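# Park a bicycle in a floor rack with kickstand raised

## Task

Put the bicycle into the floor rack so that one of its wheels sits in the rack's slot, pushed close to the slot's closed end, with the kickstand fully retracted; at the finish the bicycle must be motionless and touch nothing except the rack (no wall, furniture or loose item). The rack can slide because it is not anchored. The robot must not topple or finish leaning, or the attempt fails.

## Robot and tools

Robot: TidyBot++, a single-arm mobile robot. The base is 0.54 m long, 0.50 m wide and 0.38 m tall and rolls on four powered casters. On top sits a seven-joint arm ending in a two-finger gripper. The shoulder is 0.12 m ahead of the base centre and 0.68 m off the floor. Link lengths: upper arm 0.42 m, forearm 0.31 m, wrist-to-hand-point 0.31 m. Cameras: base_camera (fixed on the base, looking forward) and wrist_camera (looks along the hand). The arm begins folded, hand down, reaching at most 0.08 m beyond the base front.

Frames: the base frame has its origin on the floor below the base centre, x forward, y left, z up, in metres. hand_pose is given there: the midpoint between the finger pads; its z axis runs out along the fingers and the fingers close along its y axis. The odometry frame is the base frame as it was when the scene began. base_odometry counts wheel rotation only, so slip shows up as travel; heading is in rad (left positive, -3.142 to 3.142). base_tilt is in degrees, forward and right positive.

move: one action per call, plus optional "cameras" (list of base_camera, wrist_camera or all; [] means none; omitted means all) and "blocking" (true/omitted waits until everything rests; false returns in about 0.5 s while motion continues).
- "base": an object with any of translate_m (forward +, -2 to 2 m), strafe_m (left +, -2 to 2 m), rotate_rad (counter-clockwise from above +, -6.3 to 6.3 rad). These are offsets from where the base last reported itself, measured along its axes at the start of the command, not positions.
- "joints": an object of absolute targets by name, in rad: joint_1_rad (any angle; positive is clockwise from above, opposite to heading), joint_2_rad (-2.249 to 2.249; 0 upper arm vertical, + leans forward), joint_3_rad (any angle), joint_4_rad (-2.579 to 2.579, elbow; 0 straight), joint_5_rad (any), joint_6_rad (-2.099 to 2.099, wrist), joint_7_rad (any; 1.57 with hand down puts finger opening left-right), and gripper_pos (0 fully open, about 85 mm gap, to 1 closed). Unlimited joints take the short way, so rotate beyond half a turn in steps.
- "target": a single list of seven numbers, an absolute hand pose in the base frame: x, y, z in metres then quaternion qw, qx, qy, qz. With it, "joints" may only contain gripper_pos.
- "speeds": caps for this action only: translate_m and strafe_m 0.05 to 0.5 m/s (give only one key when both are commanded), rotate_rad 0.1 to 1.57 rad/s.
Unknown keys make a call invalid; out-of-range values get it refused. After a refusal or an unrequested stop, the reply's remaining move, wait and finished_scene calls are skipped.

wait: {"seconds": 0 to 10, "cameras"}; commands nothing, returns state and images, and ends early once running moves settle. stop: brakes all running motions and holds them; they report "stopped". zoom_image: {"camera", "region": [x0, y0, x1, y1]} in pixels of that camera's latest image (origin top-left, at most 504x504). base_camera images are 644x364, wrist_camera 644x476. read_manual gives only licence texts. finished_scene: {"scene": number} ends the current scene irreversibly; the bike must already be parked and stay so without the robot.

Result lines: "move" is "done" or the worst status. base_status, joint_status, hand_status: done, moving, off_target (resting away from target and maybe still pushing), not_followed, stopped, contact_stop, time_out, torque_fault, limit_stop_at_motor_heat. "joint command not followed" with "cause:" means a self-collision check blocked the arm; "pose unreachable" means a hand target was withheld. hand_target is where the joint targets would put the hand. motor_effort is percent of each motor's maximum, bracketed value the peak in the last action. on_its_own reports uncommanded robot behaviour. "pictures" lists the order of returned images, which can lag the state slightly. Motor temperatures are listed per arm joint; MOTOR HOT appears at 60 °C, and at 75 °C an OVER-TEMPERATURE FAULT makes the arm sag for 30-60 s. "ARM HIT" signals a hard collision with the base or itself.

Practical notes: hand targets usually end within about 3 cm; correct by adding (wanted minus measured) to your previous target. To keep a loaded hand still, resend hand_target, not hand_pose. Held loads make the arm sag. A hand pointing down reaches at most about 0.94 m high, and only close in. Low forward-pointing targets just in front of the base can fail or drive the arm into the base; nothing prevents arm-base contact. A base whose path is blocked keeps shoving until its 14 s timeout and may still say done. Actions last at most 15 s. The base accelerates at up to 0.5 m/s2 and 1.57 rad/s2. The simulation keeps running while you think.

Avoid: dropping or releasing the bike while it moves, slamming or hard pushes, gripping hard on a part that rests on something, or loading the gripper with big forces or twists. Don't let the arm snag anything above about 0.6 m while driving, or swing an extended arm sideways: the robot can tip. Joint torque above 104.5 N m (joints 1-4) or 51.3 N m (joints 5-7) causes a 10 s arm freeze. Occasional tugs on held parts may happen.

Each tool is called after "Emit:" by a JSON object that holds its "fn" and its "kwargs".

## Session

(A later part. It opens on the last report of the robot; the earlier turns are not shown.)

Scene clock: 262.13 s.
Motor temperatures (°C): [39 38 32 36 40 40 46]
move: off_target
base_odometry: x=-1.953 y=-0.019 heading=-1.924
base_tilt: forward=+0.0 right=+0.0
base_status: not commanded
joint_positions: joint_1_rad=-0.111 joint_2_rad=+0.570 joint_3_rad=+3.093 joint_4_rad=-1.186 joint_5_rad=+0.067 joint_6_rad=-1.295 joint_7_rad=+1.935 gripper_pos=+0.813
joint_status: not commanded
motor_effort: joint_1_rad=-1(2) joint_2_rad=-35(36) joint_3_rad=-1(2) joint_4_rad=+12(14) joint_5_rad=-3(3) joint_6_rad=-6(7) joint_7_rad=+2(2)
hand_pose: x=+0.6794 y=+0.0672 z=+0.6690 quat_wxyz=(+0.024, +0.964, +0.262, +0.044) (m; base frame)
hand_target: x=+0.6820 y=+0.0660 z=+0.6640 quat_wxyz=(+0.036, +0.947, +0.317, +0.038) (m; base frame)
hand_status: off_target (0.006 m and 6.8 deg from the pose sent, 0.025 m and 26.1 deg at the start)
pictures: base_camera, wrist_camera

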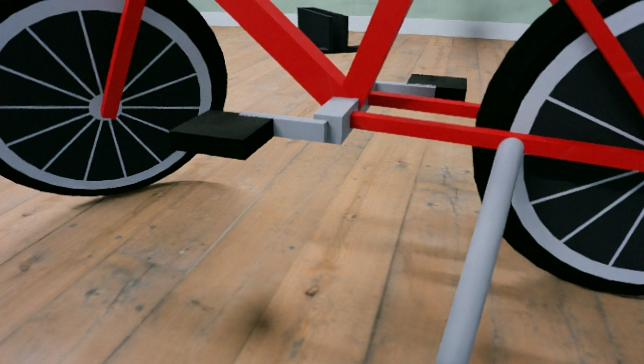

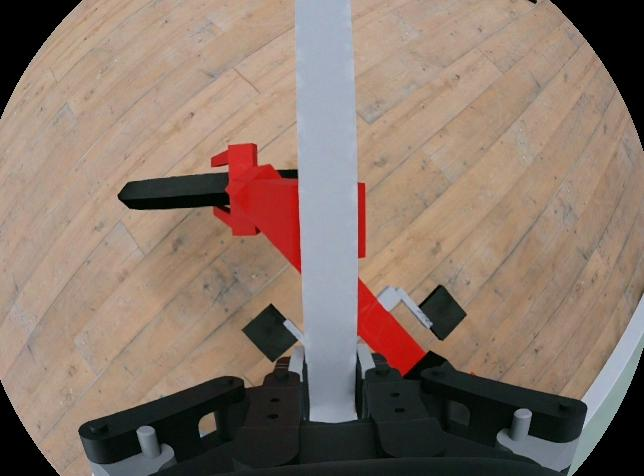

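Emit:
{"fn": "move", "kwargs": {"base": {"translate_m":0.049,"strafe_m":-0.016,"rotate_rad":-0.262}, "speeds": {"translate_m":0.06,"rotate_rad":0.3}}}

Scene clock: 271.27 s.
Motor temperatures (°C): [39 38 32 36 40 40 46]
move: done
base_odometry: x=-1.985 y=-0.060 heading=-2.186
base_tilt: forward=-0.1 right=+0.0
base_status: done
joint_positions: joint_1_rad=-0.114 joint_2_rad=+0.577 joint_3_rad=+3.069 joint_4_rad=-1.176 joint_5_rad=+0.093 joint_6_rad=-1.292 joint_7_rad=+1.950 gripper_pos=+0.813
joint_status: not commanded
motor_effort: joint_1_rad=+0(11) joint_2_rad=-35(38) joint_3_rad=+1(8) joint_4_rad=+13(15) joint_5_rad=-1(6) joint_6_rad=-4(8) joint_7_rad=+1(3)
hand_pose: x=+0.6831 y=+0.0735 z=+0.6687 quat_wxyz=(+0.030, +0.958, +0.282, +0.046) (m; base frame)
hand_target: x=+0.6820 y=+0.0660 z=+0.6640 quat_wxyz=(+0.036, +0.947, +0.317, +0.038) (m; base frame)
hand_status: not commanded
pictures: base_camera, wrist_camera

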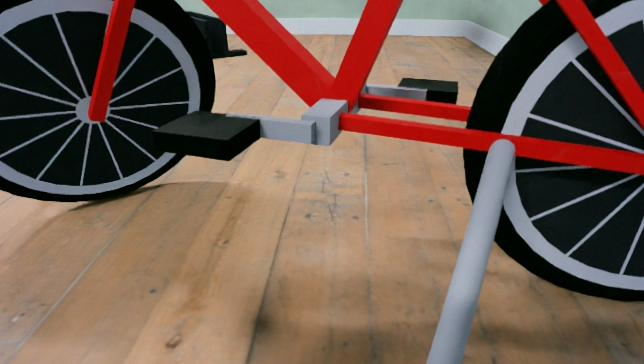

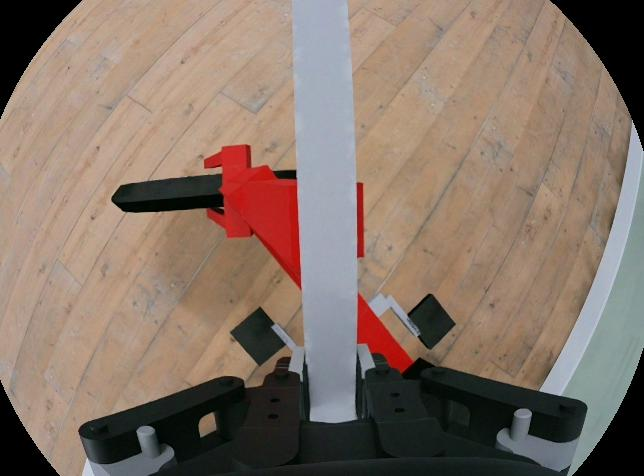

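Emit:
{"fn": "move", "kwargs": {"base": {"translate_m":0.024,"strafe_m":-0.008,"rotate_rad":-0.13}, "speeds": {"translate_m":0.06,"rotate_rad":0.3}}}

Scene clock: 283.43 s.
Motor temperatures (°C): [39 38 32 36 40 40 46]
move: done
base_odometry: x=-2.006 y=-0.075 heading=-2.316
base_tilt: forward=+0.0 right=+0.0
base_status: done
joint_positions: joint_1_rad=-0.112 joint_2_rad=+0.579 joint_3_rad=+3.071 joint_4_rad=-1.175 joint_5_rad=+0.100 joint_6_rad=-1.292 joint_7_rad=+1.954 gripper_pos=+0.813
joint_status: not commanded
motor_effort: joint_1_rad=+0(10) joint_2_rad=-35(38) joint_3_rad=+0(8) joint_4_rad=+13(15) joint_5_rad=+0(5) joint_6_rad=-3(7) joint_7_rad=+1(2)
hand_pose: x=+0.6842 y=+0.0695 z=+0.6683 quat_wxyz=(+0.034, +0.957, +0.283, +0.045) (m; base frame)
hand_target: x=+0.6820 y=+0.0660 z=+0.6640 quat_wxyz=(+0.036, +0.947, +0.317, +0.038) (m; base frame)
hand_status: not commanded
pictures: base_camera, wrist_camera

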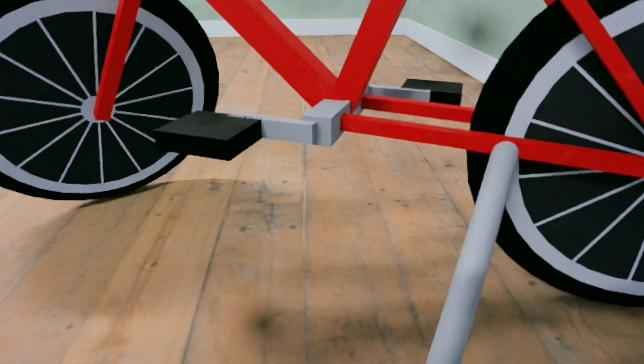

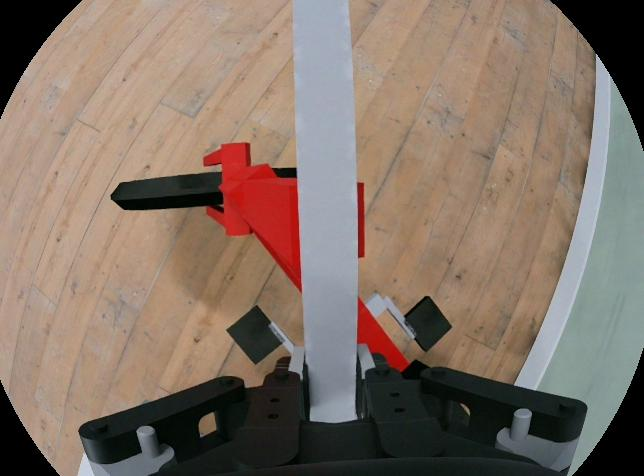

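Emit:
{"fn": "move", "kwargs": {"target": [0.680, 0.100, 0.668, 0.0252, 0.9976, 0.0698, 0.0459], "cameras": []}}

Emit:
{"fn": "move", "kwargs": {"target": [0.681, 0.133, 0.672, 0.0143, 0.9877, -0.1564, 0.0503], "cameras": ["wrist_camera"]}}

Emit:
{"fn": "move", "kwargs": {"target": [0.695, 0.163, 0.672, 0.0026, 0.9272, -0.3746, 0.0522], "cameras": ["wrist_camera"]}}

Scene clock: 293.63 s.
Motor temperatures (°C): [39 38 32 36 40 40 46]
move: off_target
base_odometry: x=-2.006 y=-0.075 heading=-2.316
base_tilt: forward=+0.0 right=+0.0
base_status: not commanded
joint_positions: joint_1_rad=-0.215 joint_2_rad=+0.570 joint_3_rad=+3.138 joint_4_rad=-1.173 joint_5_rad=+0.098 joint_6_rad=-1.319 joint_7_rad=+1.595 gripper_pos=+0.813
joint_status: not commanded
motor_effort: joint_1_rad=+1(2) joint_2_rad=-30(35) joint_3_rad=+4(4) joint_4_rad=+14(16) joint_5_rad=+2(2) joint_6_rad=+7(8) joint_7_rad=-4(4)
hand_pose: x=+0.6734 y=+0.0945 z=+0.6734 quat_wxyz=(+0.043, +0.989, +0.131, +0.044) (m; base frame)
hand_target: x=+0.6800 y=+0.1000 z=+0.6680 quat_wxyz=(+0.025, +0.996, +0.070, +0.046) (m; base frame)
hand_status: off_target (0.010 m and 7.4 deg from the pose sent, 0.031 m and 25.0 deg at the start)
pictures: none
No camera images: "cameras" was empty.

Scene clock: 294.93 s.
Motor temperatures (°C): [39 38 32 36 40 40 46]
move: off_target
base_odometry: x=-2.006 y=-0.075 heading=-2.316
base_tilt: forward=-0.1 right=+0.0
base_status: not commanded
joint_positions: joint_1_rad=-0.323 joint_2_rad=+0.578 joint_3_rad=+3.218 joint_4_rad=-1.123 joint_5_rad=+0.056 joint_6_rad=-1.319 joint_7_rad=+1.115 gripper_pos=+0.813
joint_status: not commanded
motor_effort: joint_1_rad=+2(3) joint_2_rad=-32(33) joint_3_rad=+4(5) joint_4_rad=+15(17) joint_5_rad=+2(4) joint_6_rad=+5(8) joint_7_rad=-2(4)
hand_pose: x=+0.6835 y=+0.1336 z=+0.6854 quat_wxyz=(+0.024, +0.993, -0.091, +0.074) (m; base frame)
hand_target: x=+0.6810 y=+0.1330 z=+0.6720 quat_wxyz=(+0.014, +0.986, -0.156, +0.050) (m; base frame)
hand_status: off_target (0.014 m and 8.0 deg from the pose sent, 0.039 m and 33.2 deg at the start)
pictures: wrist_camera

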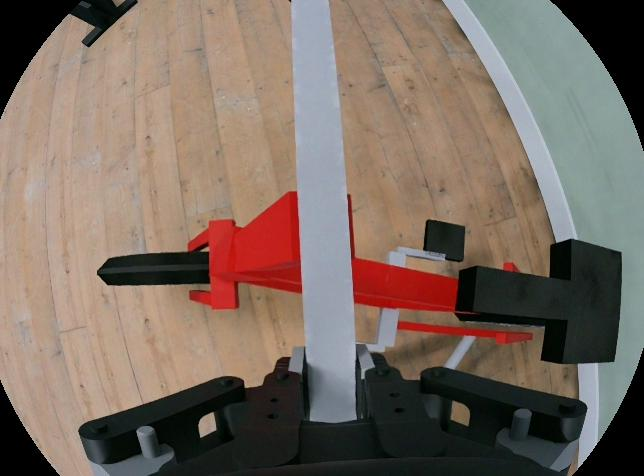

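Scene clock: 296.23 s.
Motor temperatures (°C): [39 38 32 36 40 40 46]
move: off_target
base_odometry: x=-2.006 y=-0.075 heading=-2.316
base_tilt: forward=-0.1 right=-0.1
base_status: not commanded
joint_positions: joint_1_rad=-0.399 joint_2_rad=+0.629 joint_3_rad=+3.307 joint_4_rad=-1.010 joint_5_rad=+0.026 joint_6_rad=-1.358 joint_7_rad=+0.658 gripper_pos=+0.813
joint_status: not commanded
motor_effort: joint_1_rad=+2(2) joint_2_rad=-31(33) joint_3_rad=+5(5) joint_4_rad=+14(16) joint_5_rad=+0(3) joint_6_rad=+6(7) joint_7_rad=-3(4)
hand_pose: x=+0.7066 y=+0.1543 z=+0.6957 quat_wxyz=(+0.009, +0.945, -0.312, +0.096) (m; base frame)
hand_target: x=+0.6950 y=+0.1630 z=+0.6720 quat_wxyz=(+0.003, +0.926, -0.374, +0.052) (m; base frame)
hand_status: off_target (0.028 m and 9.1 deg from the pose sent, 0.034 m and 33.6 deg at the start)
pictures: wrist_camera

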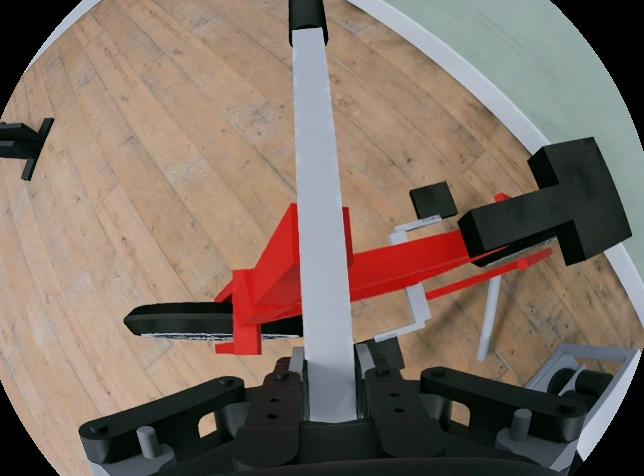

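Emit:
{"fn": "zoom_image", "kwargs": {"camera": "wrist_camera", "region": [0, 90, 90, 200]}}

Scaled by 4.582.

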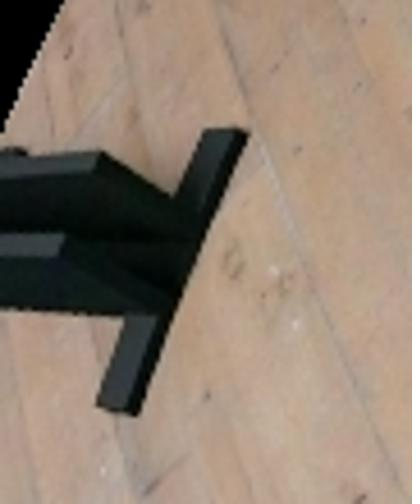

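Emit:
{"fn": "move", "kwargs": {"target": [0.716, 0.184, 0.690, -0.006, 0.832, -0.5519, 0.070]}}

Scene clock: 319.67 s.
Motor temperatures (°C): [39 38 32 36 40 40 46]
move: off_target
base_odometry: x=-2.006 y=-0.075 heading=-2.316
base_tilt: forward=+0.0 right=+0.0
base_status: not commanded
joint_positions: joint_1_rad=-0.465 joint_2_rad=+0.702 joint_3_rad=+3.376 joint_4_rad=-0.863 joint_5_rad=-0.013 joint_6_rad=-1.474 joint_7_rad=+0.240 gripper_pos=+0.813
joint_status: not commanded
motor_effort: joint_1_rad=+4(4) joint_2_rad=-36(37) joint_3_rad=+6(6) joint_4_rad=+16(16) joint_5_rad=+1(2) joint_6_rad=+8(10) joint_7_rad=-3(4)
hand_pose: x=+0.7115 y=+0.1822 z=+0.7010 quat_wxyz=(+0.006, +0.865, -0.494, +0.090) (m; base frame)
hand_target: x=+0.7160 y=+0.1840 z=+0.6900 quat_wxyz=(-0.006, +0.831, -0.551, +0.070) (m; base frame)
hand_status: off_target (0.012 m and 8.1 deg from the pose sent, 0.032 m and 30.7 deg at the start)
pictures: base_camera, wrist_camera

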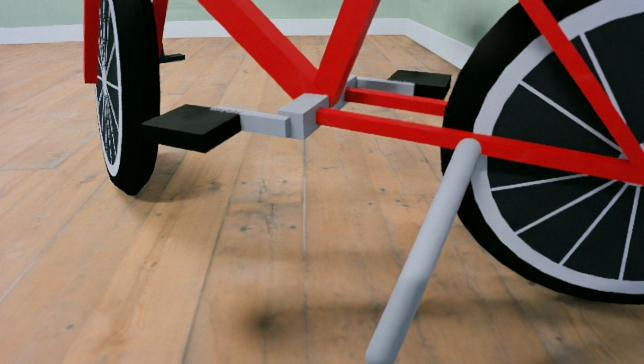

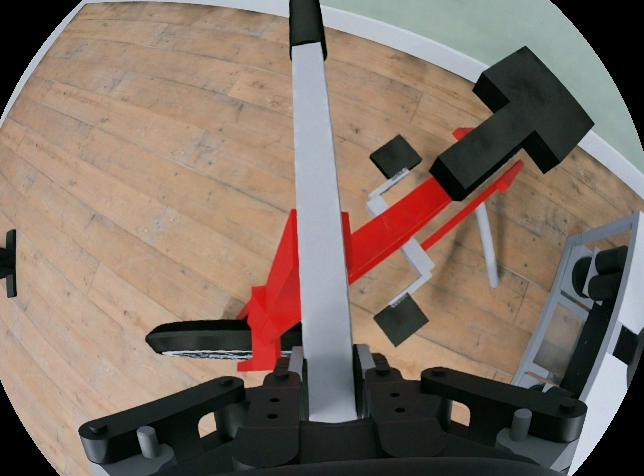

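Emit:
{"fn": "move", "kwargs": {"base": {"translate_m":0.139,"strafe_m":0.2475,"rotate_rad":-0.192}, "speeds": {"strafe_m":0.18,"rotate_rad":0.12}}}

Scene clock: 331.47 s.
Motor temperatures (°C): [39 38 32 36 40 40 46]
move: done
base_odometry: x=-1.918 y=-0.345 heading=-2.509
base_tilt: forward=+0.0 right=+0.0
base_status: done
joint_positions: joint_1_rad=-0.471 joint_2_rad=+0.707 joint_3_rad=+3.390 joint_4_rad=-0.851 joint_5_rad=-0.028 joint_6_rad=-1.495 joint_7_rad=+0.225 gripper_pos=+0.813
joint_status: not commanded
motor_effort: joint_1_rad=+2(7) joint_2_rad=-33(37) joint_3_rad=+5(8) joint_4_rad=+14(16) joint_5_rad=+0(3) joint_6_rad=+7(12) joint_7_rad=-2(4)
hand_pose: x=+0.7082 y=+0.1841 z=+0.7015 quat_wxyz=(+0.008, +0.860, -0.503, +0.084) (m; base frame)
hand_target: x=+0.7160 y=+0.1840 z=+0.6900 quat_wxyz=(-0.006, +0.831, -0.551, +0.070) (m; base frame)
hand_status: not commanded
pictures: base_camera, wrist_camera

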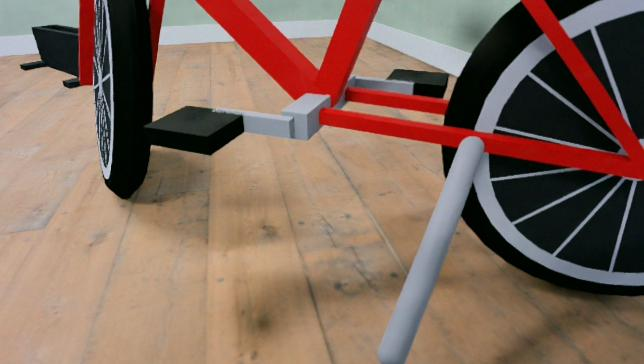

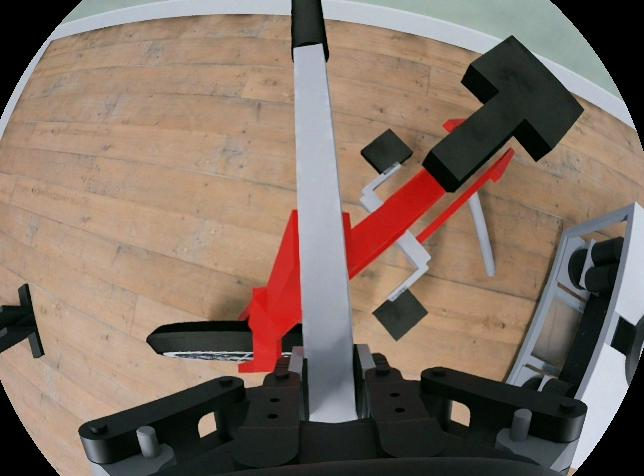

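Emit:
{"fn": "move", "kwargs": {"target": [0.690, 0.158, 0.686, 0.009, 0.9659, -0.2588, 0.056], "cameras": []}}

Emit:
{"fn": "move", "kwargs": {"target": [0.674, 0.128, 0.680, 0.0203, 0.9994, -0.0349, 0.0483], "cameras": ["wrist_camera"]}}

Emit:
{"fn": "move", "kwargs": {"target": [0.673, 0.100, 0.672, 0.0284, 0.9903, 0.1392, 0.044], "cameras": []}}

Emit:
{"fn": "move", "kwargs": {"target": [0.681, 0.075, 0.665, 0.0349, 0.9563, 0.2924, 0.039]}}

Scene clock: 358.20 s.
Motor temperatures (°C): [39 38 32 36 40 40 46]
move: off_target
base_odometry: x=-1.918 y=-0.345 heading=-2.509
base_tilt: forward=-0.1 right=+0.0
base_status: not commanded
joint_positions: joint_1_rad=-0.356 joint_2_rad=+0.644 joint_3_rad=+3.317 joint_4_rad=-0.965 joint_5_rad=-0.028 joint_6_rad=-1.459 joint_7_rad=+0.696 gripper_pos=+0.813
joint_status: not commanded
motor_effort: joint_1_rad=-4(6) joint_2_rad=-35(35) joint_3_rad=-1(5) joint_4_rad=+13(14) joint_5_rad=-2(4) joint_6_rad=-1(9) joint_7_rad=+2(2)
hand_pose: x=+0.6937 y=+0.1380 z=+0.6976 quat_wxyz=(+0.012, +0.945, -0.322, +0.054) (m; base frame)
hand_target: x=+0.6900 y=+0.1580 z=+0.6860 quat_wxyz=(+0.009, +0.964, -0.258, +0.056) (m; base frame)
hand_status: off_target (0.023 m and 7.7 deg from the pose sent, 0.035 m and 30.7 deg at the start)
pictures: none
No camera images: "cameras" was empty.

Scene clock: 359.53 s.
Motor temperatures (°C): [39 38 32 36 40 40 46]
move: off_target
base_odometry: x=-1.918 y=-0.345 heading=-2.509
base_tilt: forward=-0.1 right=+0.0
base_status: not commanded
joint_positions: joint_1_rad=-0.283 joint_2_rad=+0.595 joint_3_rad=+3.226 joint_4_rad=-1.078 joint_5_rad=-0.013 joint_6_rad=-1.395 joint_7_rad=+1.158 gripper_pos=+0.813
joint_status: not commanded
motor_effort: joint_1_rad=-3(5) joint_2_rad=-35(35) joint_3_rad=+0(2) joint_4_rad=+12(13) joint_5_rad=-2(3) joint_6_rad=-4(4) joint_7_rad=+2(3)
hand_pose: x=+0.6773 y=+0.1262 z=+0.6879 quat_wxyz=(+0.005, +0.994, -0.100, +0.041) (m; base frame)
hand_target: x=+0.6740 y=+0.1280 z=+0.6800 quat_wxyz=(+0.020, +0.998, -0.035, +0.048) (m; base frame)
hand_status: off_target (0.009 m and 7.7 deg from the pose sent, 0.028 m and 33.6 deg at the start)
pictures: wrist_camera

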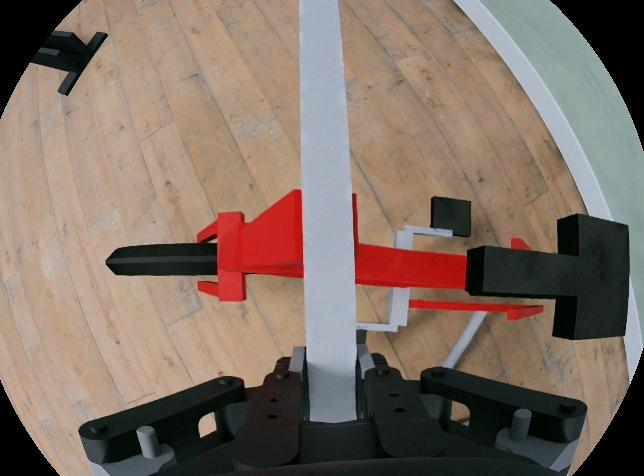

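Scene clock: 360.73 s.
Motor temperatures (°C): [39 38 32 36 40 40 46]
move: off_target
base_odometry: x=-1.918 y=-0.345 heading=-2.509
base_tilt: forward=-0.1 right=-0.1
base_status: not commanded
joint_positions: joint_1_rad=-0.208 joint_2_rad=+0.582 joint_3_rad=+3.157 joint_4_rad=-1.129 joint_5_rad=+0.014 joint_6_rad=-1.355 joint_7_rad=+1.535 gripper_pos=+0.813
joint_status: not commanded
motor_effort: joint_1_rad=-2(3) joint_2_rad=-33(34) joint_3_rad=+0(1) joint_4_rad=+13(13) joint_5_rad=-1(2) joint_6_rad=-3(5) joint_7_rad=+1(3)
hand_pose: x=+0.6752 y=+0.1069 z=+0.6789 quat_wxyz=(+0.007, +0.996, +0.081, +0.039) (m; base frame)
hand_target: x=+0.6730 y=+0.1000 z=+0.6720 quat_wxyz=(+0.028, +0.989, +0.139, +0.044) (m; base frame)
hand_status: off_target (0.010 m and 7.2 deg from the pose sent, 0.031 m and 27.6 deg at the start)
pictures: none
No camera images: "cameras" was empty.

Scene clock: 361.90 s.
Motor temperatures (°C): [39 38 32 36 40 40 46]
move: off_target
base_odometry: x=-1.918 y=-0.345 heading=-2.509
base_tilt: forward=+0.0 right=+0.0
base_status: not commanded
joint_positions: joint_1_rad=-0.135 joint_2_rad=+0.591 joint_3_rad=+3.097 joint_4_rad=-1.139 joint_5_rad=+0.047 joint_6_rad=-1.323 joint_7_rad=+1.874 gripper_pos=+0.813
joint_status: not commanded
motor_effort: joint_1_rad=-1(2) joint_2_rad=-38(39) joint_3_rad=-1(1) joint_4_rad=+13(15) joint_5_rad=-1(2) joint_6_rad=-5(6) joint_7_rad=+2(2)
hand_pose: x=+0.6847 y=+0.0851 z=+0.6718 quat_wxyz=(+0.014, +0.970, +0.239, +0.044) (m; base frame)
hand_target: x=+0.6810 y=+0.0750 z=+0.6650 quat_wxyz=(+0.035, +0.955, +0.292, +0.039) (m; base frame)
hand_status: off_target (0.013 m and 6.8 deg from the pose sent, 0.035 m and 24.9 deg at the start)
pictures: base_camera, wrist_camera

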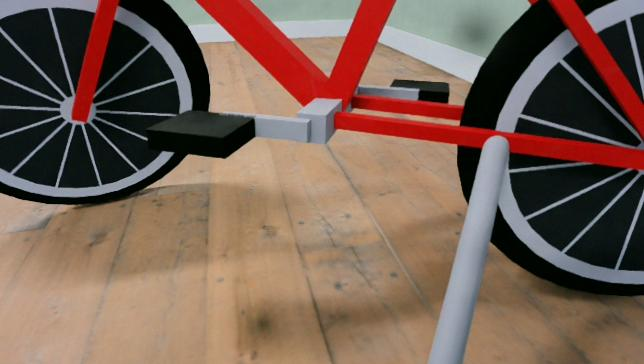

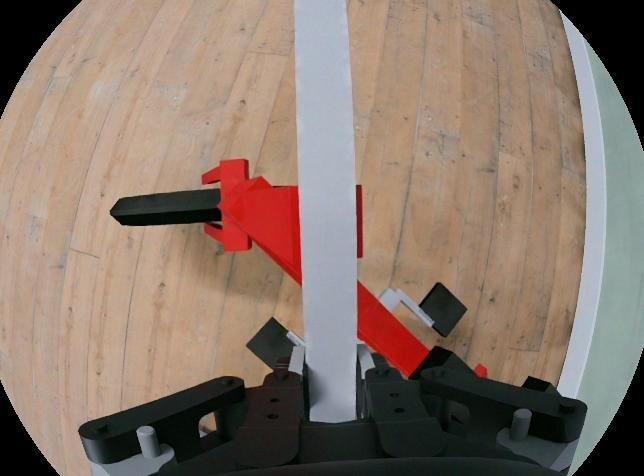

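Emit:
{"fn": "move", "kwargs": {"base": {"translate_m": 0.049, "strafe_m": -0.016, "rotate_rad": -0.262}, "speeds": {"translate_m": 0.06, "rotate_rad": 0.3}}}

Scene clock: 384.30 s.
Motor temperatures (°C): [39 39 32 36 40 40 46]
move: done
base_odometry: x=-1.967 y=-0.361 heading=-2.770
base_tilt: forward=+0.0 right=+0.0
base_status: done
joint_positions: joint_1_rad=-0.134 joint_2_rad=+0.586 joint_3_rad=+3.072 joint_4_rad=-1.150 joint_5_rad=+0.063 joint_6_rad=-1.317 joint_7_rad=+1.892 gripper_pos=+0.813
joint_status: not commanded
motor_effort: joint_1_rad=-1(11) joint_2_rad=-37(41) joint_3_rad=+1(6) joint_4_rad=+15(16) joint_5_rad=+1(4) joint_6_rad=+1(7) joint_7_rad=-1(1)
hand_pose: x=+0.6816 y=+0.0918 z=+0.6716 quat_wxyz=(+0.015, +0.965, +0.259, +0.044) (m; base frame)
hand_target: x=+0.6810 y=+0.0750 z=+0.6650 quat_wxyz=(+0.035, +0.955, +0.292, +0.039) (m; base frame)
hand_status: not commanded
pictures: base_camera, wrist_camera

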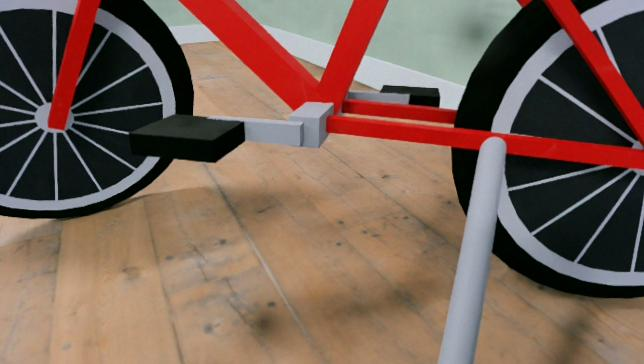

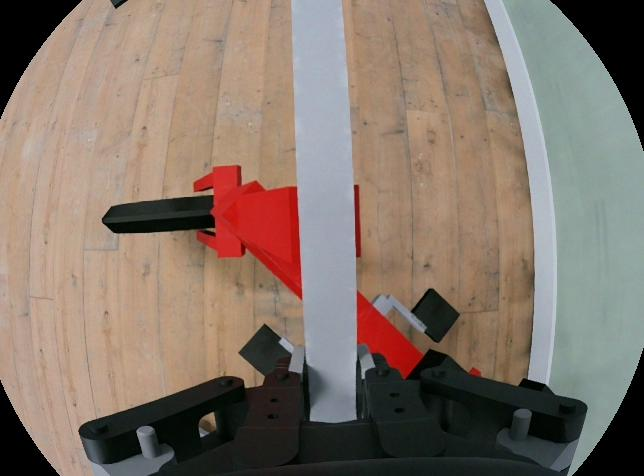

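Emit:
{"fn": "move", "kwargs": {"base": {"translate_m": 0.049, "strafe_m": -0.016, "rotate_rad": -0.262}, "speeds": {"translate_m": 0.06, "rotate_rad": 0.3}}}

Scene clock: 389.37 s.
Motor temperatures (°C): [39 39 32 36 40 40 46]
move: done
base_odometry: x=-2.019 y=-0.364 heading=-3.032
base_tilt: forward=-0.1 right=+0.1
base_status: done
joint_positions: joint_1_rad=-0.136 joint_2_rad=+0.584 joint_3_rad=+3.067 joint_4_rad=-1.153 joint_5_rad=+0.072 joint_6_rad=-1.317 joint_7_rad=+1.904 gripper_pos=+0.813
joint_status: not commanded
motor_effort: joint_1_rad=-1(11) joint_2_rad=-37(40) joint_3_rad=+1(9) joint_4_rad=+15(17) joint_5_rad=+2(7) joint_6_rad=+2(6) joint_7_rad=-2(3)
hand_pose: x=+0.6803 y=+0.0925 z=+0.6715 quat_wxyz=(+0.017, +0.962, +0.269, +0.043) (m; base frame)
hand_target: x=+0.6810 y=+0.0750 z=+0.6650 quat_wxyz=(+0.035, +0.955, +0.292, +0.039) (m; base frame)
hand_status: not commanded
pictures: base_camera, wrist_camera

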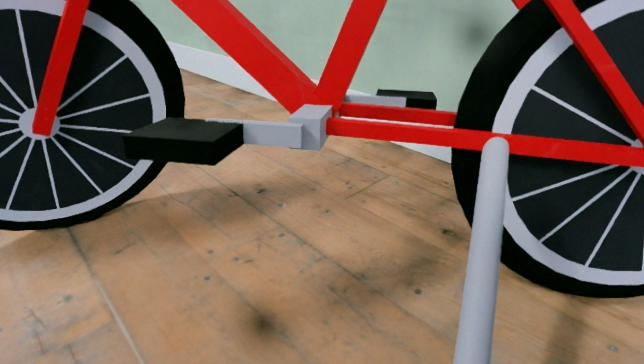

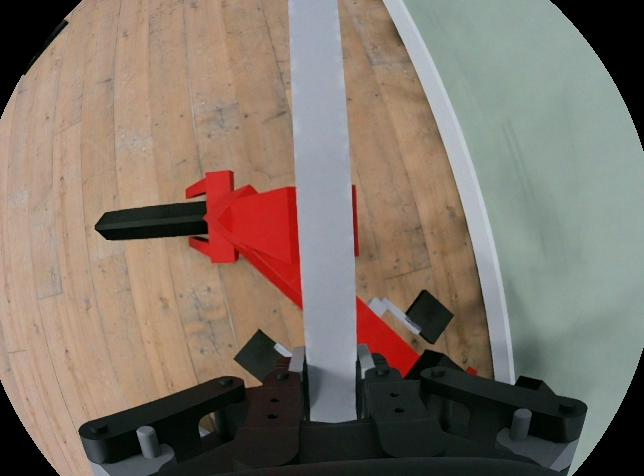

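Emit:
{"fn": "move", "kwargs": {"target": [0.675, 0.122, 0.667, 0.0215, 0.9999, -0.0087, 0.0477]}}

Emit:
{"fn": "move", "kwargs": {"target": [0.679, 0.145, 0.682, 0.012, 0.98, -0.1994, 0.051]}}

Scene clock: 399.33 s.
Motor temperatures (°C): [39 39 32 36 40 40 46]
move: off_target
base_odometry: x=-2.019 y=-0.364 heading=-3.032
base_tilt: forward=-0.1 right=+0.1
base_status: not commanded
joint_positions: joint_1_rad=-0.276 joint_2_rad=+0.566 joint_3_rad=+3.159 joint_4_rad=-1.150 joint_5_rad=+0.070 joint_6_rad=-1.317 joint_7_rad=+1.404 gripper_pos=+0.813
joint_status: not commanded
motor_effort: joint_1_rad=+1(3) joint_2_rad=-29(36) joint_3_rad=+4(5) joint_4_rad=+12(16) joint_5_rad=+4(5) joint_6_rad=+2(5) joint_7_rad=-3(4)
hand_pose: x=+0.6753 y=+0.1283 z=+0.6830 quat_wxyz=(+0.027, +0.996, +0.055, +0.061) (m; base frame)
hand_target: x=+0.6750 y=+0.1220 z=+0.6670 quat_wxyz=(+0.021, +0.999, -0.009, +0.048) (m; base frame)
hand_status: off_target (0.017 m and 7.4 deg from the pose sent, 0.030 m and 32.2 deg at the start)
pictures: base_camera, wrist_camera

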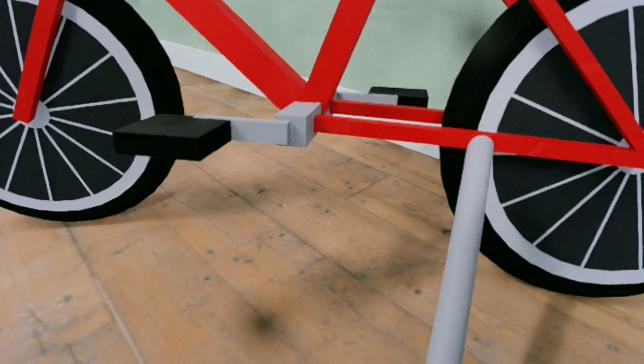

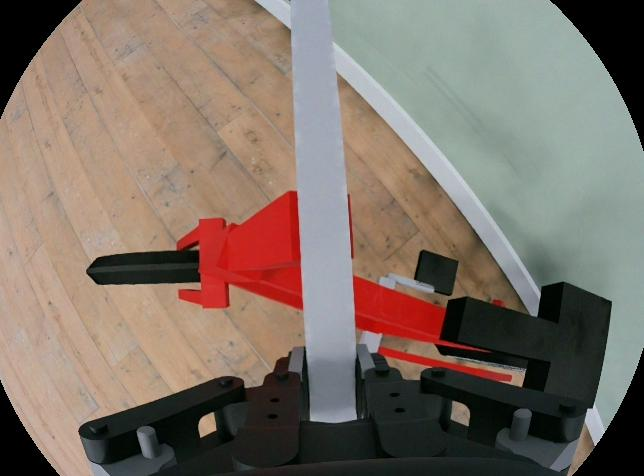

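Scene clock: 400.53 s.
Motor temperatures (°C): [39 39 32 36 40 40 46]
move: off_target
base_odometry: x=-2.019 y=-0.364 heading=-3.032
base_tilt: forward=+0.0 right=+0.0
base_status: not commanded
joint_positions: joint_1_rad=-0.343 joint_2_rad=+0.592 joint_3_rad=+3.241 joint_4_rad=-1.081 joint_5_rad=+0.050 joint_6_rad=-1.322 joint_7_rad=+1.009 gripper_pos=+0.813
joint_status: not commanded
motor_effort: joint_1_rad=+0(2) joint_2_rad=-34(35) joint_3_rad=+3(4) joint_4_rad=+13(15) joint_5_rad=+1(4) joint_6_rad=+2(3) joint_7_rad=-2(3)
hand_pose: x=+0.6965 y=+0.1404 z=+0.6927 quat_wxyz=(+0.018, +0.986, -0.143, +0.089) (m; base frame)
hand_target: x=+0.6790 y=+0.1450 z=+0.6820 quat_wxyz=(+0.012, +0.979, -0.199, +0.051) (m; base frame)
hand_status: off_target (0.021 m and 7.9 deg from the pose sent, 0.017 m and 29.3 deg at the start)
pictures: base_camera, wrist_camera

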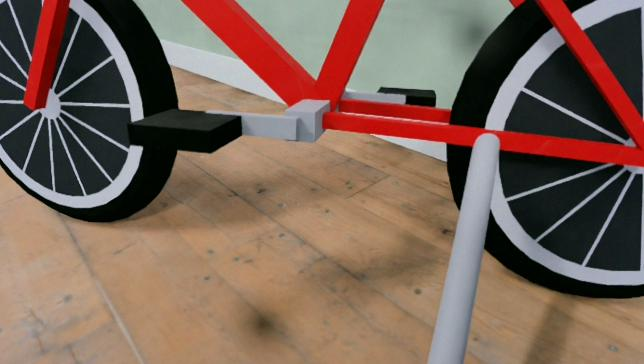

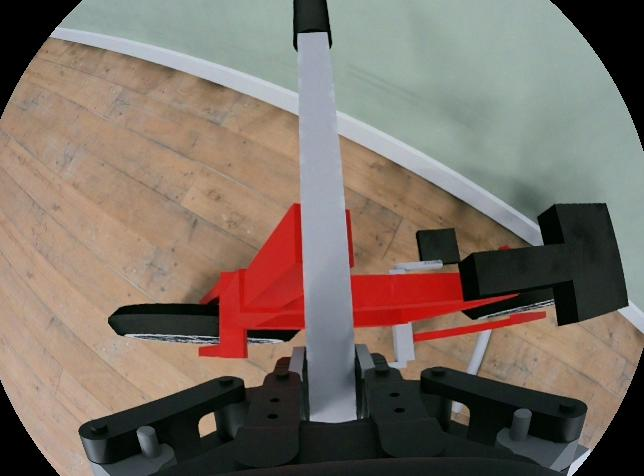

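Emit:
{"fn": "move", "kwargs": {"target": [0.66, 0.148, 0.677, 0.012, 0.98, -0.1994, 0.051]}}

Scene clock: 409.47 s.
Motor temperatures (°C): [39 39 32 36 40 40 46]
move: off_target
base_odometry: x=-2.019 y=-0.364 heading=-3.032
base_tilt: forward=-0.1 right=+0.0
base_status: not commanded
joint_positions: joint_1_rad=-0.352 joint_2_rad=+0.567 joint_3_rad=+3.246 joint_4_rad=-1.121 joint_5_rad=+0.050 joint_6_rad=-1.322 joint_7_rad=+0.977 gripper_pos=+0.813
joint_status: not commanded
motor_effort: joint_1_rad=-2(3) joint_2_rad=-32(35) joint_3_rad=+1(3) joint_4_rad=+12(14) joint_5_rad=-1(2) joint_6_rad=-2(3) joint_7_rad=-1(3)
hand_pose: x=+0.6826 y=+0.1388 z=+0.6936 quat_wxyz=(+0.020, +0.984, -0.157, +0.083) (m; base frame)
hand_target: x=+0.6600 y=+0.1480 z=+0.6770 quat_wxyz=(+0.012, +0.979, -0.199, +0.051) (m; base frame)
hand_status: off_target (0.029 m and 6.2 deg from the pose sent, 0.040 m and 7.9 deg at the start)
pictures: base_camera, wrist_camera

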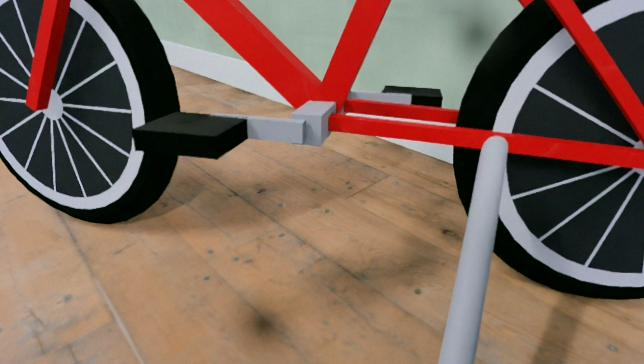

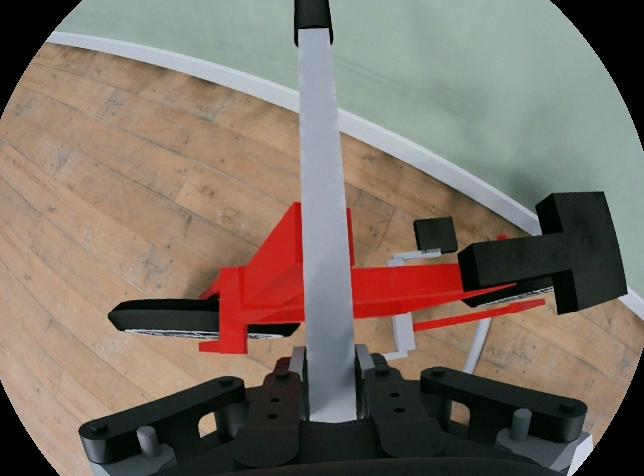

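Emit:
{"fn": "zoom_image", "kwargs": {"camera": "wrist_camera", "region": [80, 160, 584, 400]}}

Scaled by 1.000.

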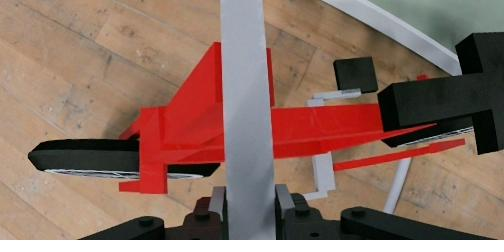

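Emit:
{"fn": "move", "kwargs": {"target": [0.63, 0.148, 0.67, 0.012, 0.98, -0.1994, 0.051]}}

Scene clock: 458.77 s.
Motor temperatures (°C): [39 39 32 36 40 40 46]
move: off_target
base_odometry: x=-2.019 y=-0.364 heading=-3.032
base_tilt: forward=-0.1 right=+0.0
base_status: not commanded
joint_positions: joint_1_rad=-0.366 joint_2_rad=+0.490 joint_3_rad=+3.247 joint_4_rad=-1.247 joint_5_rad=+0.050 joint_6_rad=-1.289 joint_7_rad=+0.943 gripper_pos=+0.813
joint_status: not commanded
motor_effort: joint_1_rad=-3(4) joint_2_rad=-28(33) joint_3_rad=+0(2) joint_4_rad=+11(12) joint_5_rad=-2(3) joint_6_rad=-4(6) joint_7_rad=+1(1)
hand_pose: x=+0.6475 y=+0.1340 z=+0.6937 quat_wxyz=(+0.019, +0.983, -0.170, +0.074) (m; base frame)
hand_target: x=+0.6300 y=+0.1480 z=+0.6700 quat_wxyz=(+0.012, +0.979, -0.199, +0.051) (m; base frame)
hand_status: off_target (0.033 m and 4.4 deg from the pose sent, 0.058 m and 6.2 deg at the start)
pictures: base_camera, wrist_camera

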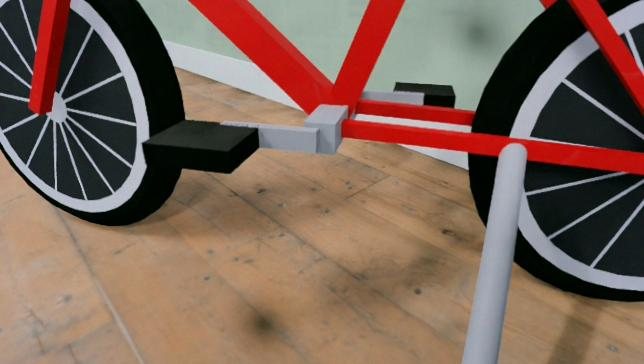

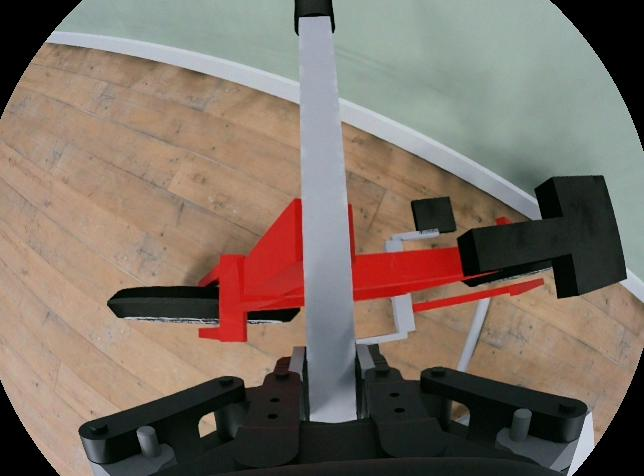

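Emit:
{"fn": "move", "kwargs": {"target": [0.63, 0.143, 0.67, 0.0143, 0.9877, -0.1564, 0.0503]}}

Emit:
{"fn": "zoom_image", "kwargs": {"camera": "wrist_camera", "region": [80, 180, 380, 400]}}

Scene clock: 466.03 s.
Motor temperatures (°C): [39 39 32 36 40 40 46]
move: off_target
base_odometry: x=-2.019 y=-0.364 heading=-3.032
base_tilt: forward=+0.0 right=+0.0
base_status: not commanded
joint_positions: joint_1_rad=-0.357 joint_2_rad=+0.489 joint_3_rad=+3.241 joint_4_rad=-1.249 joint_5_rad=+0.050 joint_6_rad=-1.286 joint_7_rad=+0.963 gripper_pos=+0.813
joint_status: not commanded
motor_effort: joint_1_rad=-3(4) joint_2_rad=-28(28) joint_3_rad=+0(1) joint_4_rad=+9(10) joint_5_rad=-2(3) joint_6_rad=-5(6) joint_7_rad=+1(1)
hand_pose: x=+0.6483 y=+0.1324 z=+0.6934 quat_wxyz=(+0.018, +0.984, -0.161, +0.075) (m; base frame)
hand_target: x=+0.6300 y=+0.1430 z=+0.6700 quat_wxyz=(+0.014, +0.986, -0.156, +0.050) (m; base frame)
hand_status: off_target (0.032 m and 2.9 deg from the pose sent, 0.031 m and 3.2 deg at the start)
pictures: base_camera, wrist_camera

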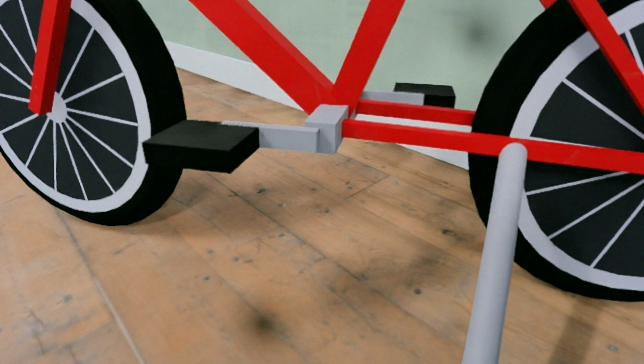

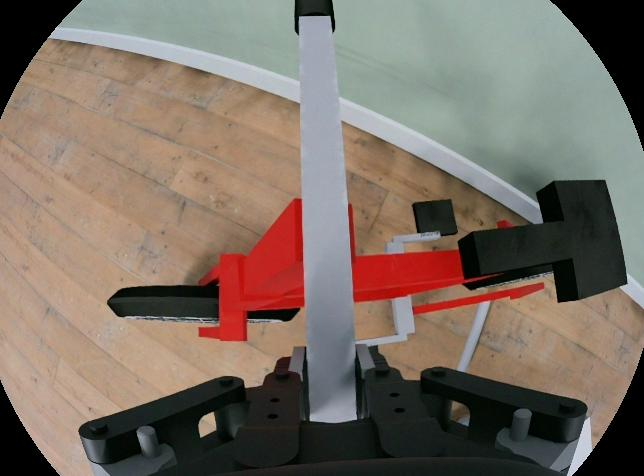

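Scaled by 1.680.

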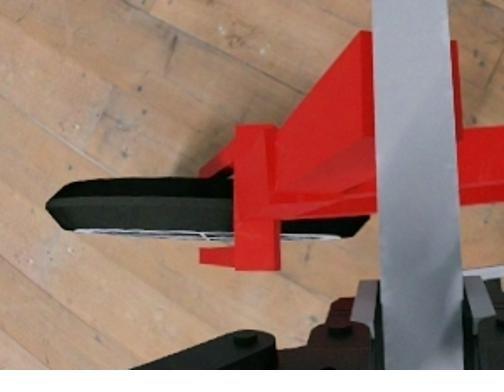

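Emit:
{"fn": "move", "kwargs": {"base": {"translate_m": 0.085, "strafe_m": 0.287}, "speeds": {"strafe_m": 0.15}}}

Scene clock: 472.67 s.
Motor temperatures (°C): [39 39 32 36 40 40 46]
move: done
base_odometry: x=-2.072 y=-0.659 heading=-3.032
base_tilt: forward=-0.1 right=+0.0
base_status: done
joint_positions: joint_1_rad=-0.357 joint_2_rad=+0.483 joint_3_rad=+3.235 joint_4_rad=-1.261 joint_5_rad=+0.050 joint_6_rad=-1.276 joint_7_rad=+0.963 gripper_pos=+0.813
joint_status: not commanded
motor_effort: joint_1_rad=-3(8) joint_2_rad=-27(33) joint_3_rad=+0(4) joint_4_rad=+10(13) joint_5_rad=-1(5) joint_6_rad=-1(7) joint_7_rad=+1(3)
hand_pose: x=+0.6459 y=+0.1344 z=+0.6924 quat_wxyz=(+0.016, +0.984, -0.159, +0.075) (m; base frame)
hand_target: x=+0.6300 y=+0.1430 z=+0.6700 quat_wxyz=(+0.014, +0.986, -0.156, +0.050) (m; base frame)
hand_status: not commanded
pictures: base_camera, wrist_camera

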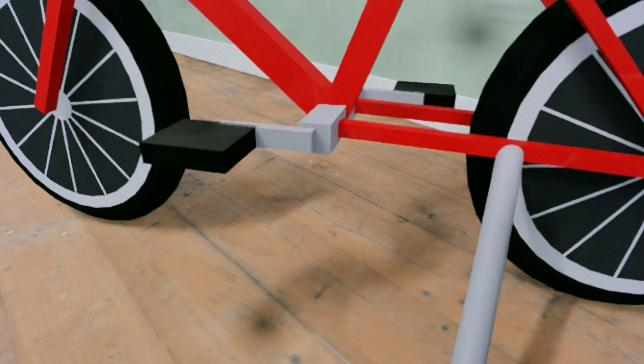

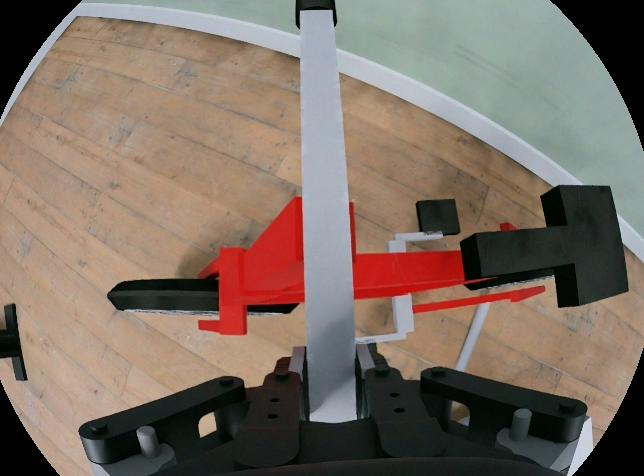

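Emit:
{"fn": "zoom_image", "kwargs": {"camera": "wrist_camera", "region": [0, 260, 120, 420]}}

Scaled by 3.150.

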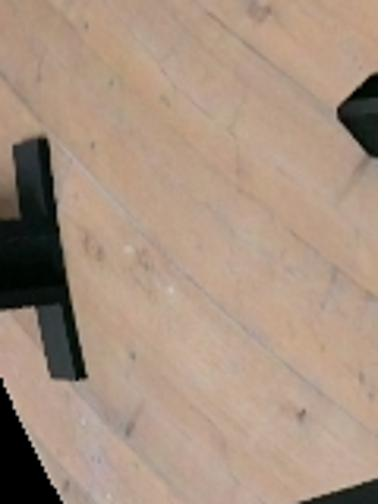

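Emit:
{"fn": "move", "kwargs": {"target": [0.638, 0.112, 0.672, 0.0241, 0.999, 0.0436, 0.0465]}}

Emit:
{"fn": "move", "kwargs": {"target": [0.645, 0.083, 0.667, 0.0303, 0.9833, 0.1822, 0.0427]}}

Scene clock: 508.13 s.
Motor temperatures (°C): [39 39 32 36 40 40 45]
move: off_target
base_odometry: x=-2.072 y=-0.658 heading=-3.032
base_tilt: forward=-0.1 right=+0.0
base_status: not commanded
joint_positions: joint_1_rad=-0.253 joint_2_rad=+0.489 joint_3_rad=+3.177 joint_4_rad=-1.267 joint_5_rad=+0.050 joint_6_rad=-1.275 joint_7_rad=+1.306 gripper_pos=+0.813
joint_status: not commanded
motor_effort: joint_1_rad=-3(5) joint_2_rad=-32(34) joint_3_rad=+1(2) joint_4_rad=+12(14) joint_5_rad=+3(3) joint_6_rad=-4(5) joint_7_rad=+2(3)
hand_pose: x=+0.6500 y=+0.1062 z=+0.6866 quat_wxyz=(+0.018, +0.998, -0.015, +0.062) (m; base frame)
hand_target: x=+0.6380 y=+0.1120 z=+0.6720 quat_wxyz=(+0.024, +0.998, +0.044, +0.046) (m; base frame)
hand_status: off_target (0.020 m and 6.9 deg from the pose sent, 0.031 m and 23.5 deg at the start)
pictures: base_camera, wrist_camera

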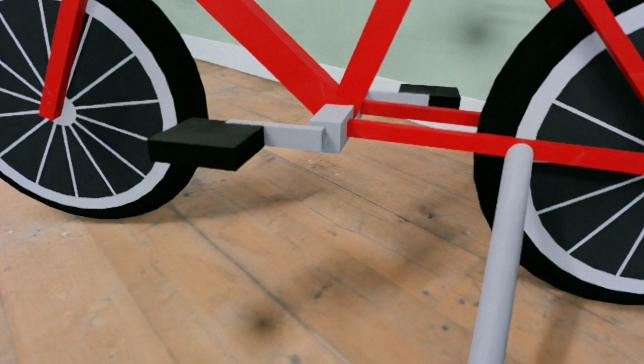

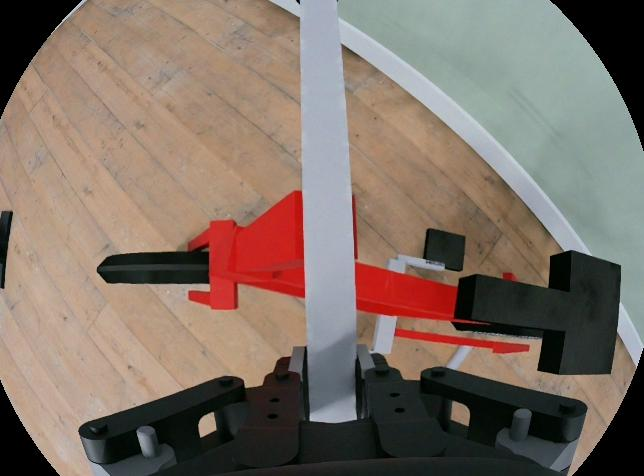

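Scene clock: 509.30 s.
Motor temperatures (°C): [39 39 32 36 40 40 45]
move: off_target
base_odometry: x=-2.072 y=-0.658 heading=-3.032
base_tilt: forward=-0.1 right=+0.0
base_status: not commanded
joint_positions: joint_1_rad=-0.175 joint_2_rad=+0.495 joint_3_rad=+3.126 joint_4_rad=-1.279 joint_5_rad=+0.050 joint_6_rad=-1.275 joint_7_rad=+1.629 gripper_pos=+0.813
joint_status: not commanded
motor_effort: joint_1_rad=-1(3) joint_2_rad=-33(35) joint_3_rad=+1(2) joint_4_rad=+13(14) joint_5_rad=+3(3) joint_6_rad=-4(5) joint_7_rad=+1(3)
hand_pose: x=+0.6485 y=+0.0871 z=+0.6789 quat_wxyz=(+0.018, +0.990, +0.129, +0.048) (m; base frame)
hand_target: x=+0.6450 y=+0.0830 z=+0.6670 quat_wxyz=(+0.030, +0.982, +0.182, +0.043) (m; base frame)
hand_status: off_target (0.013 m and 6.4 deg from the pose sent, 0.031 m and 22.8 deg at the start)
pictures: base_camera, wrist_camera

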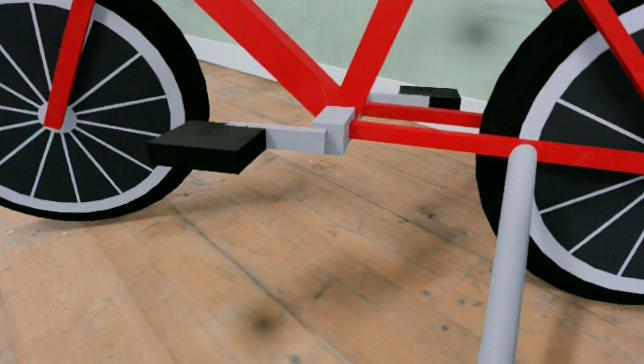

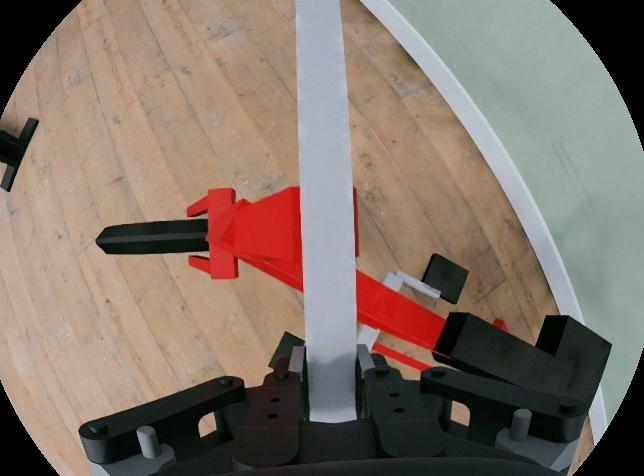

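Emit:
{"fn": "move", "kwargs": {"base": {"translate_m": -0.010, "strafe_m": -0.095, "rotate_rad": -0.1745}, "speeds": {"strafe_m": 0.08, "rotate_rad": 0.14}}}

Scene clock: 515.57 s.
Motor temperatures (°C): [39 39 32 36 40 40 45]
move: done
base_odometry: x=-2.072 y=-0.563 heading=+3.076
base_tilt: forward=+0.0 right=+0.0
base_status: done
joint_positions: joint_1_rad=-0.170 joint_2_rad=+0.496 joint_3_rad=+3.113 joint_4_rad=-1.280 joint_5_rad=+0.054 joint_6_rad=-1.266 joint_7_rad=+1.643 gripper_pos=+0.813
joint_status: not commanded
motor_effort: joint_1_rad=-1(9) joint_2_rad=-33(35) joint_3_rad=+1(7) joint_4_rad=+13(15) joint_5_rad=+1(5) joint_6_rad=-1(7) joint_7_rad=+0(1)
hand_pose: x=+0.6502 y=+0.0904 z=+0.6785 quat_wxyz=(+0.016, +0.989, +0.140, +0.051) (m; base frame)
hand_target: x=+0.6450 y=+0.0830 z=+0.6670 quat_wxyz=(+0.030, +0.982, +0.182, +0.043) (m; base frame)
hand_status: not commanded
pictures: base_camera, wrist_camera

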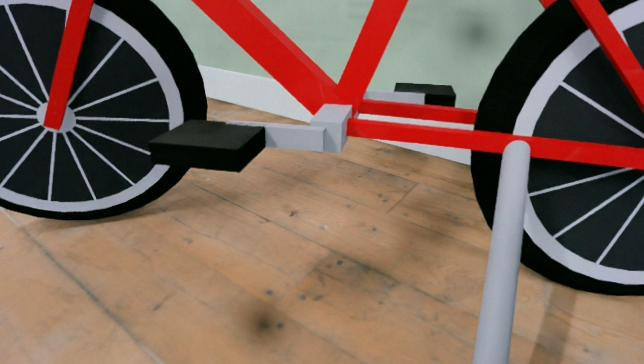

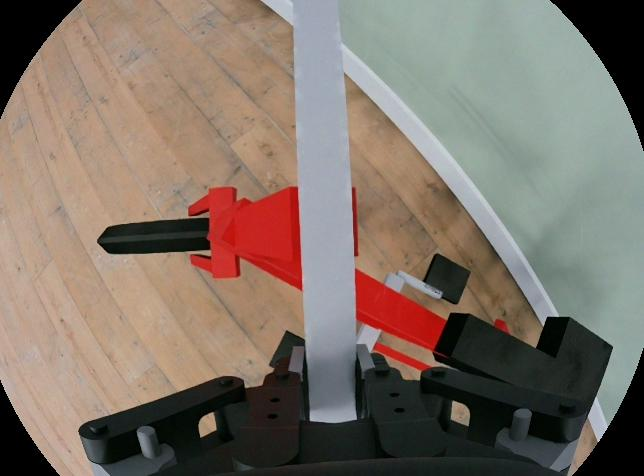

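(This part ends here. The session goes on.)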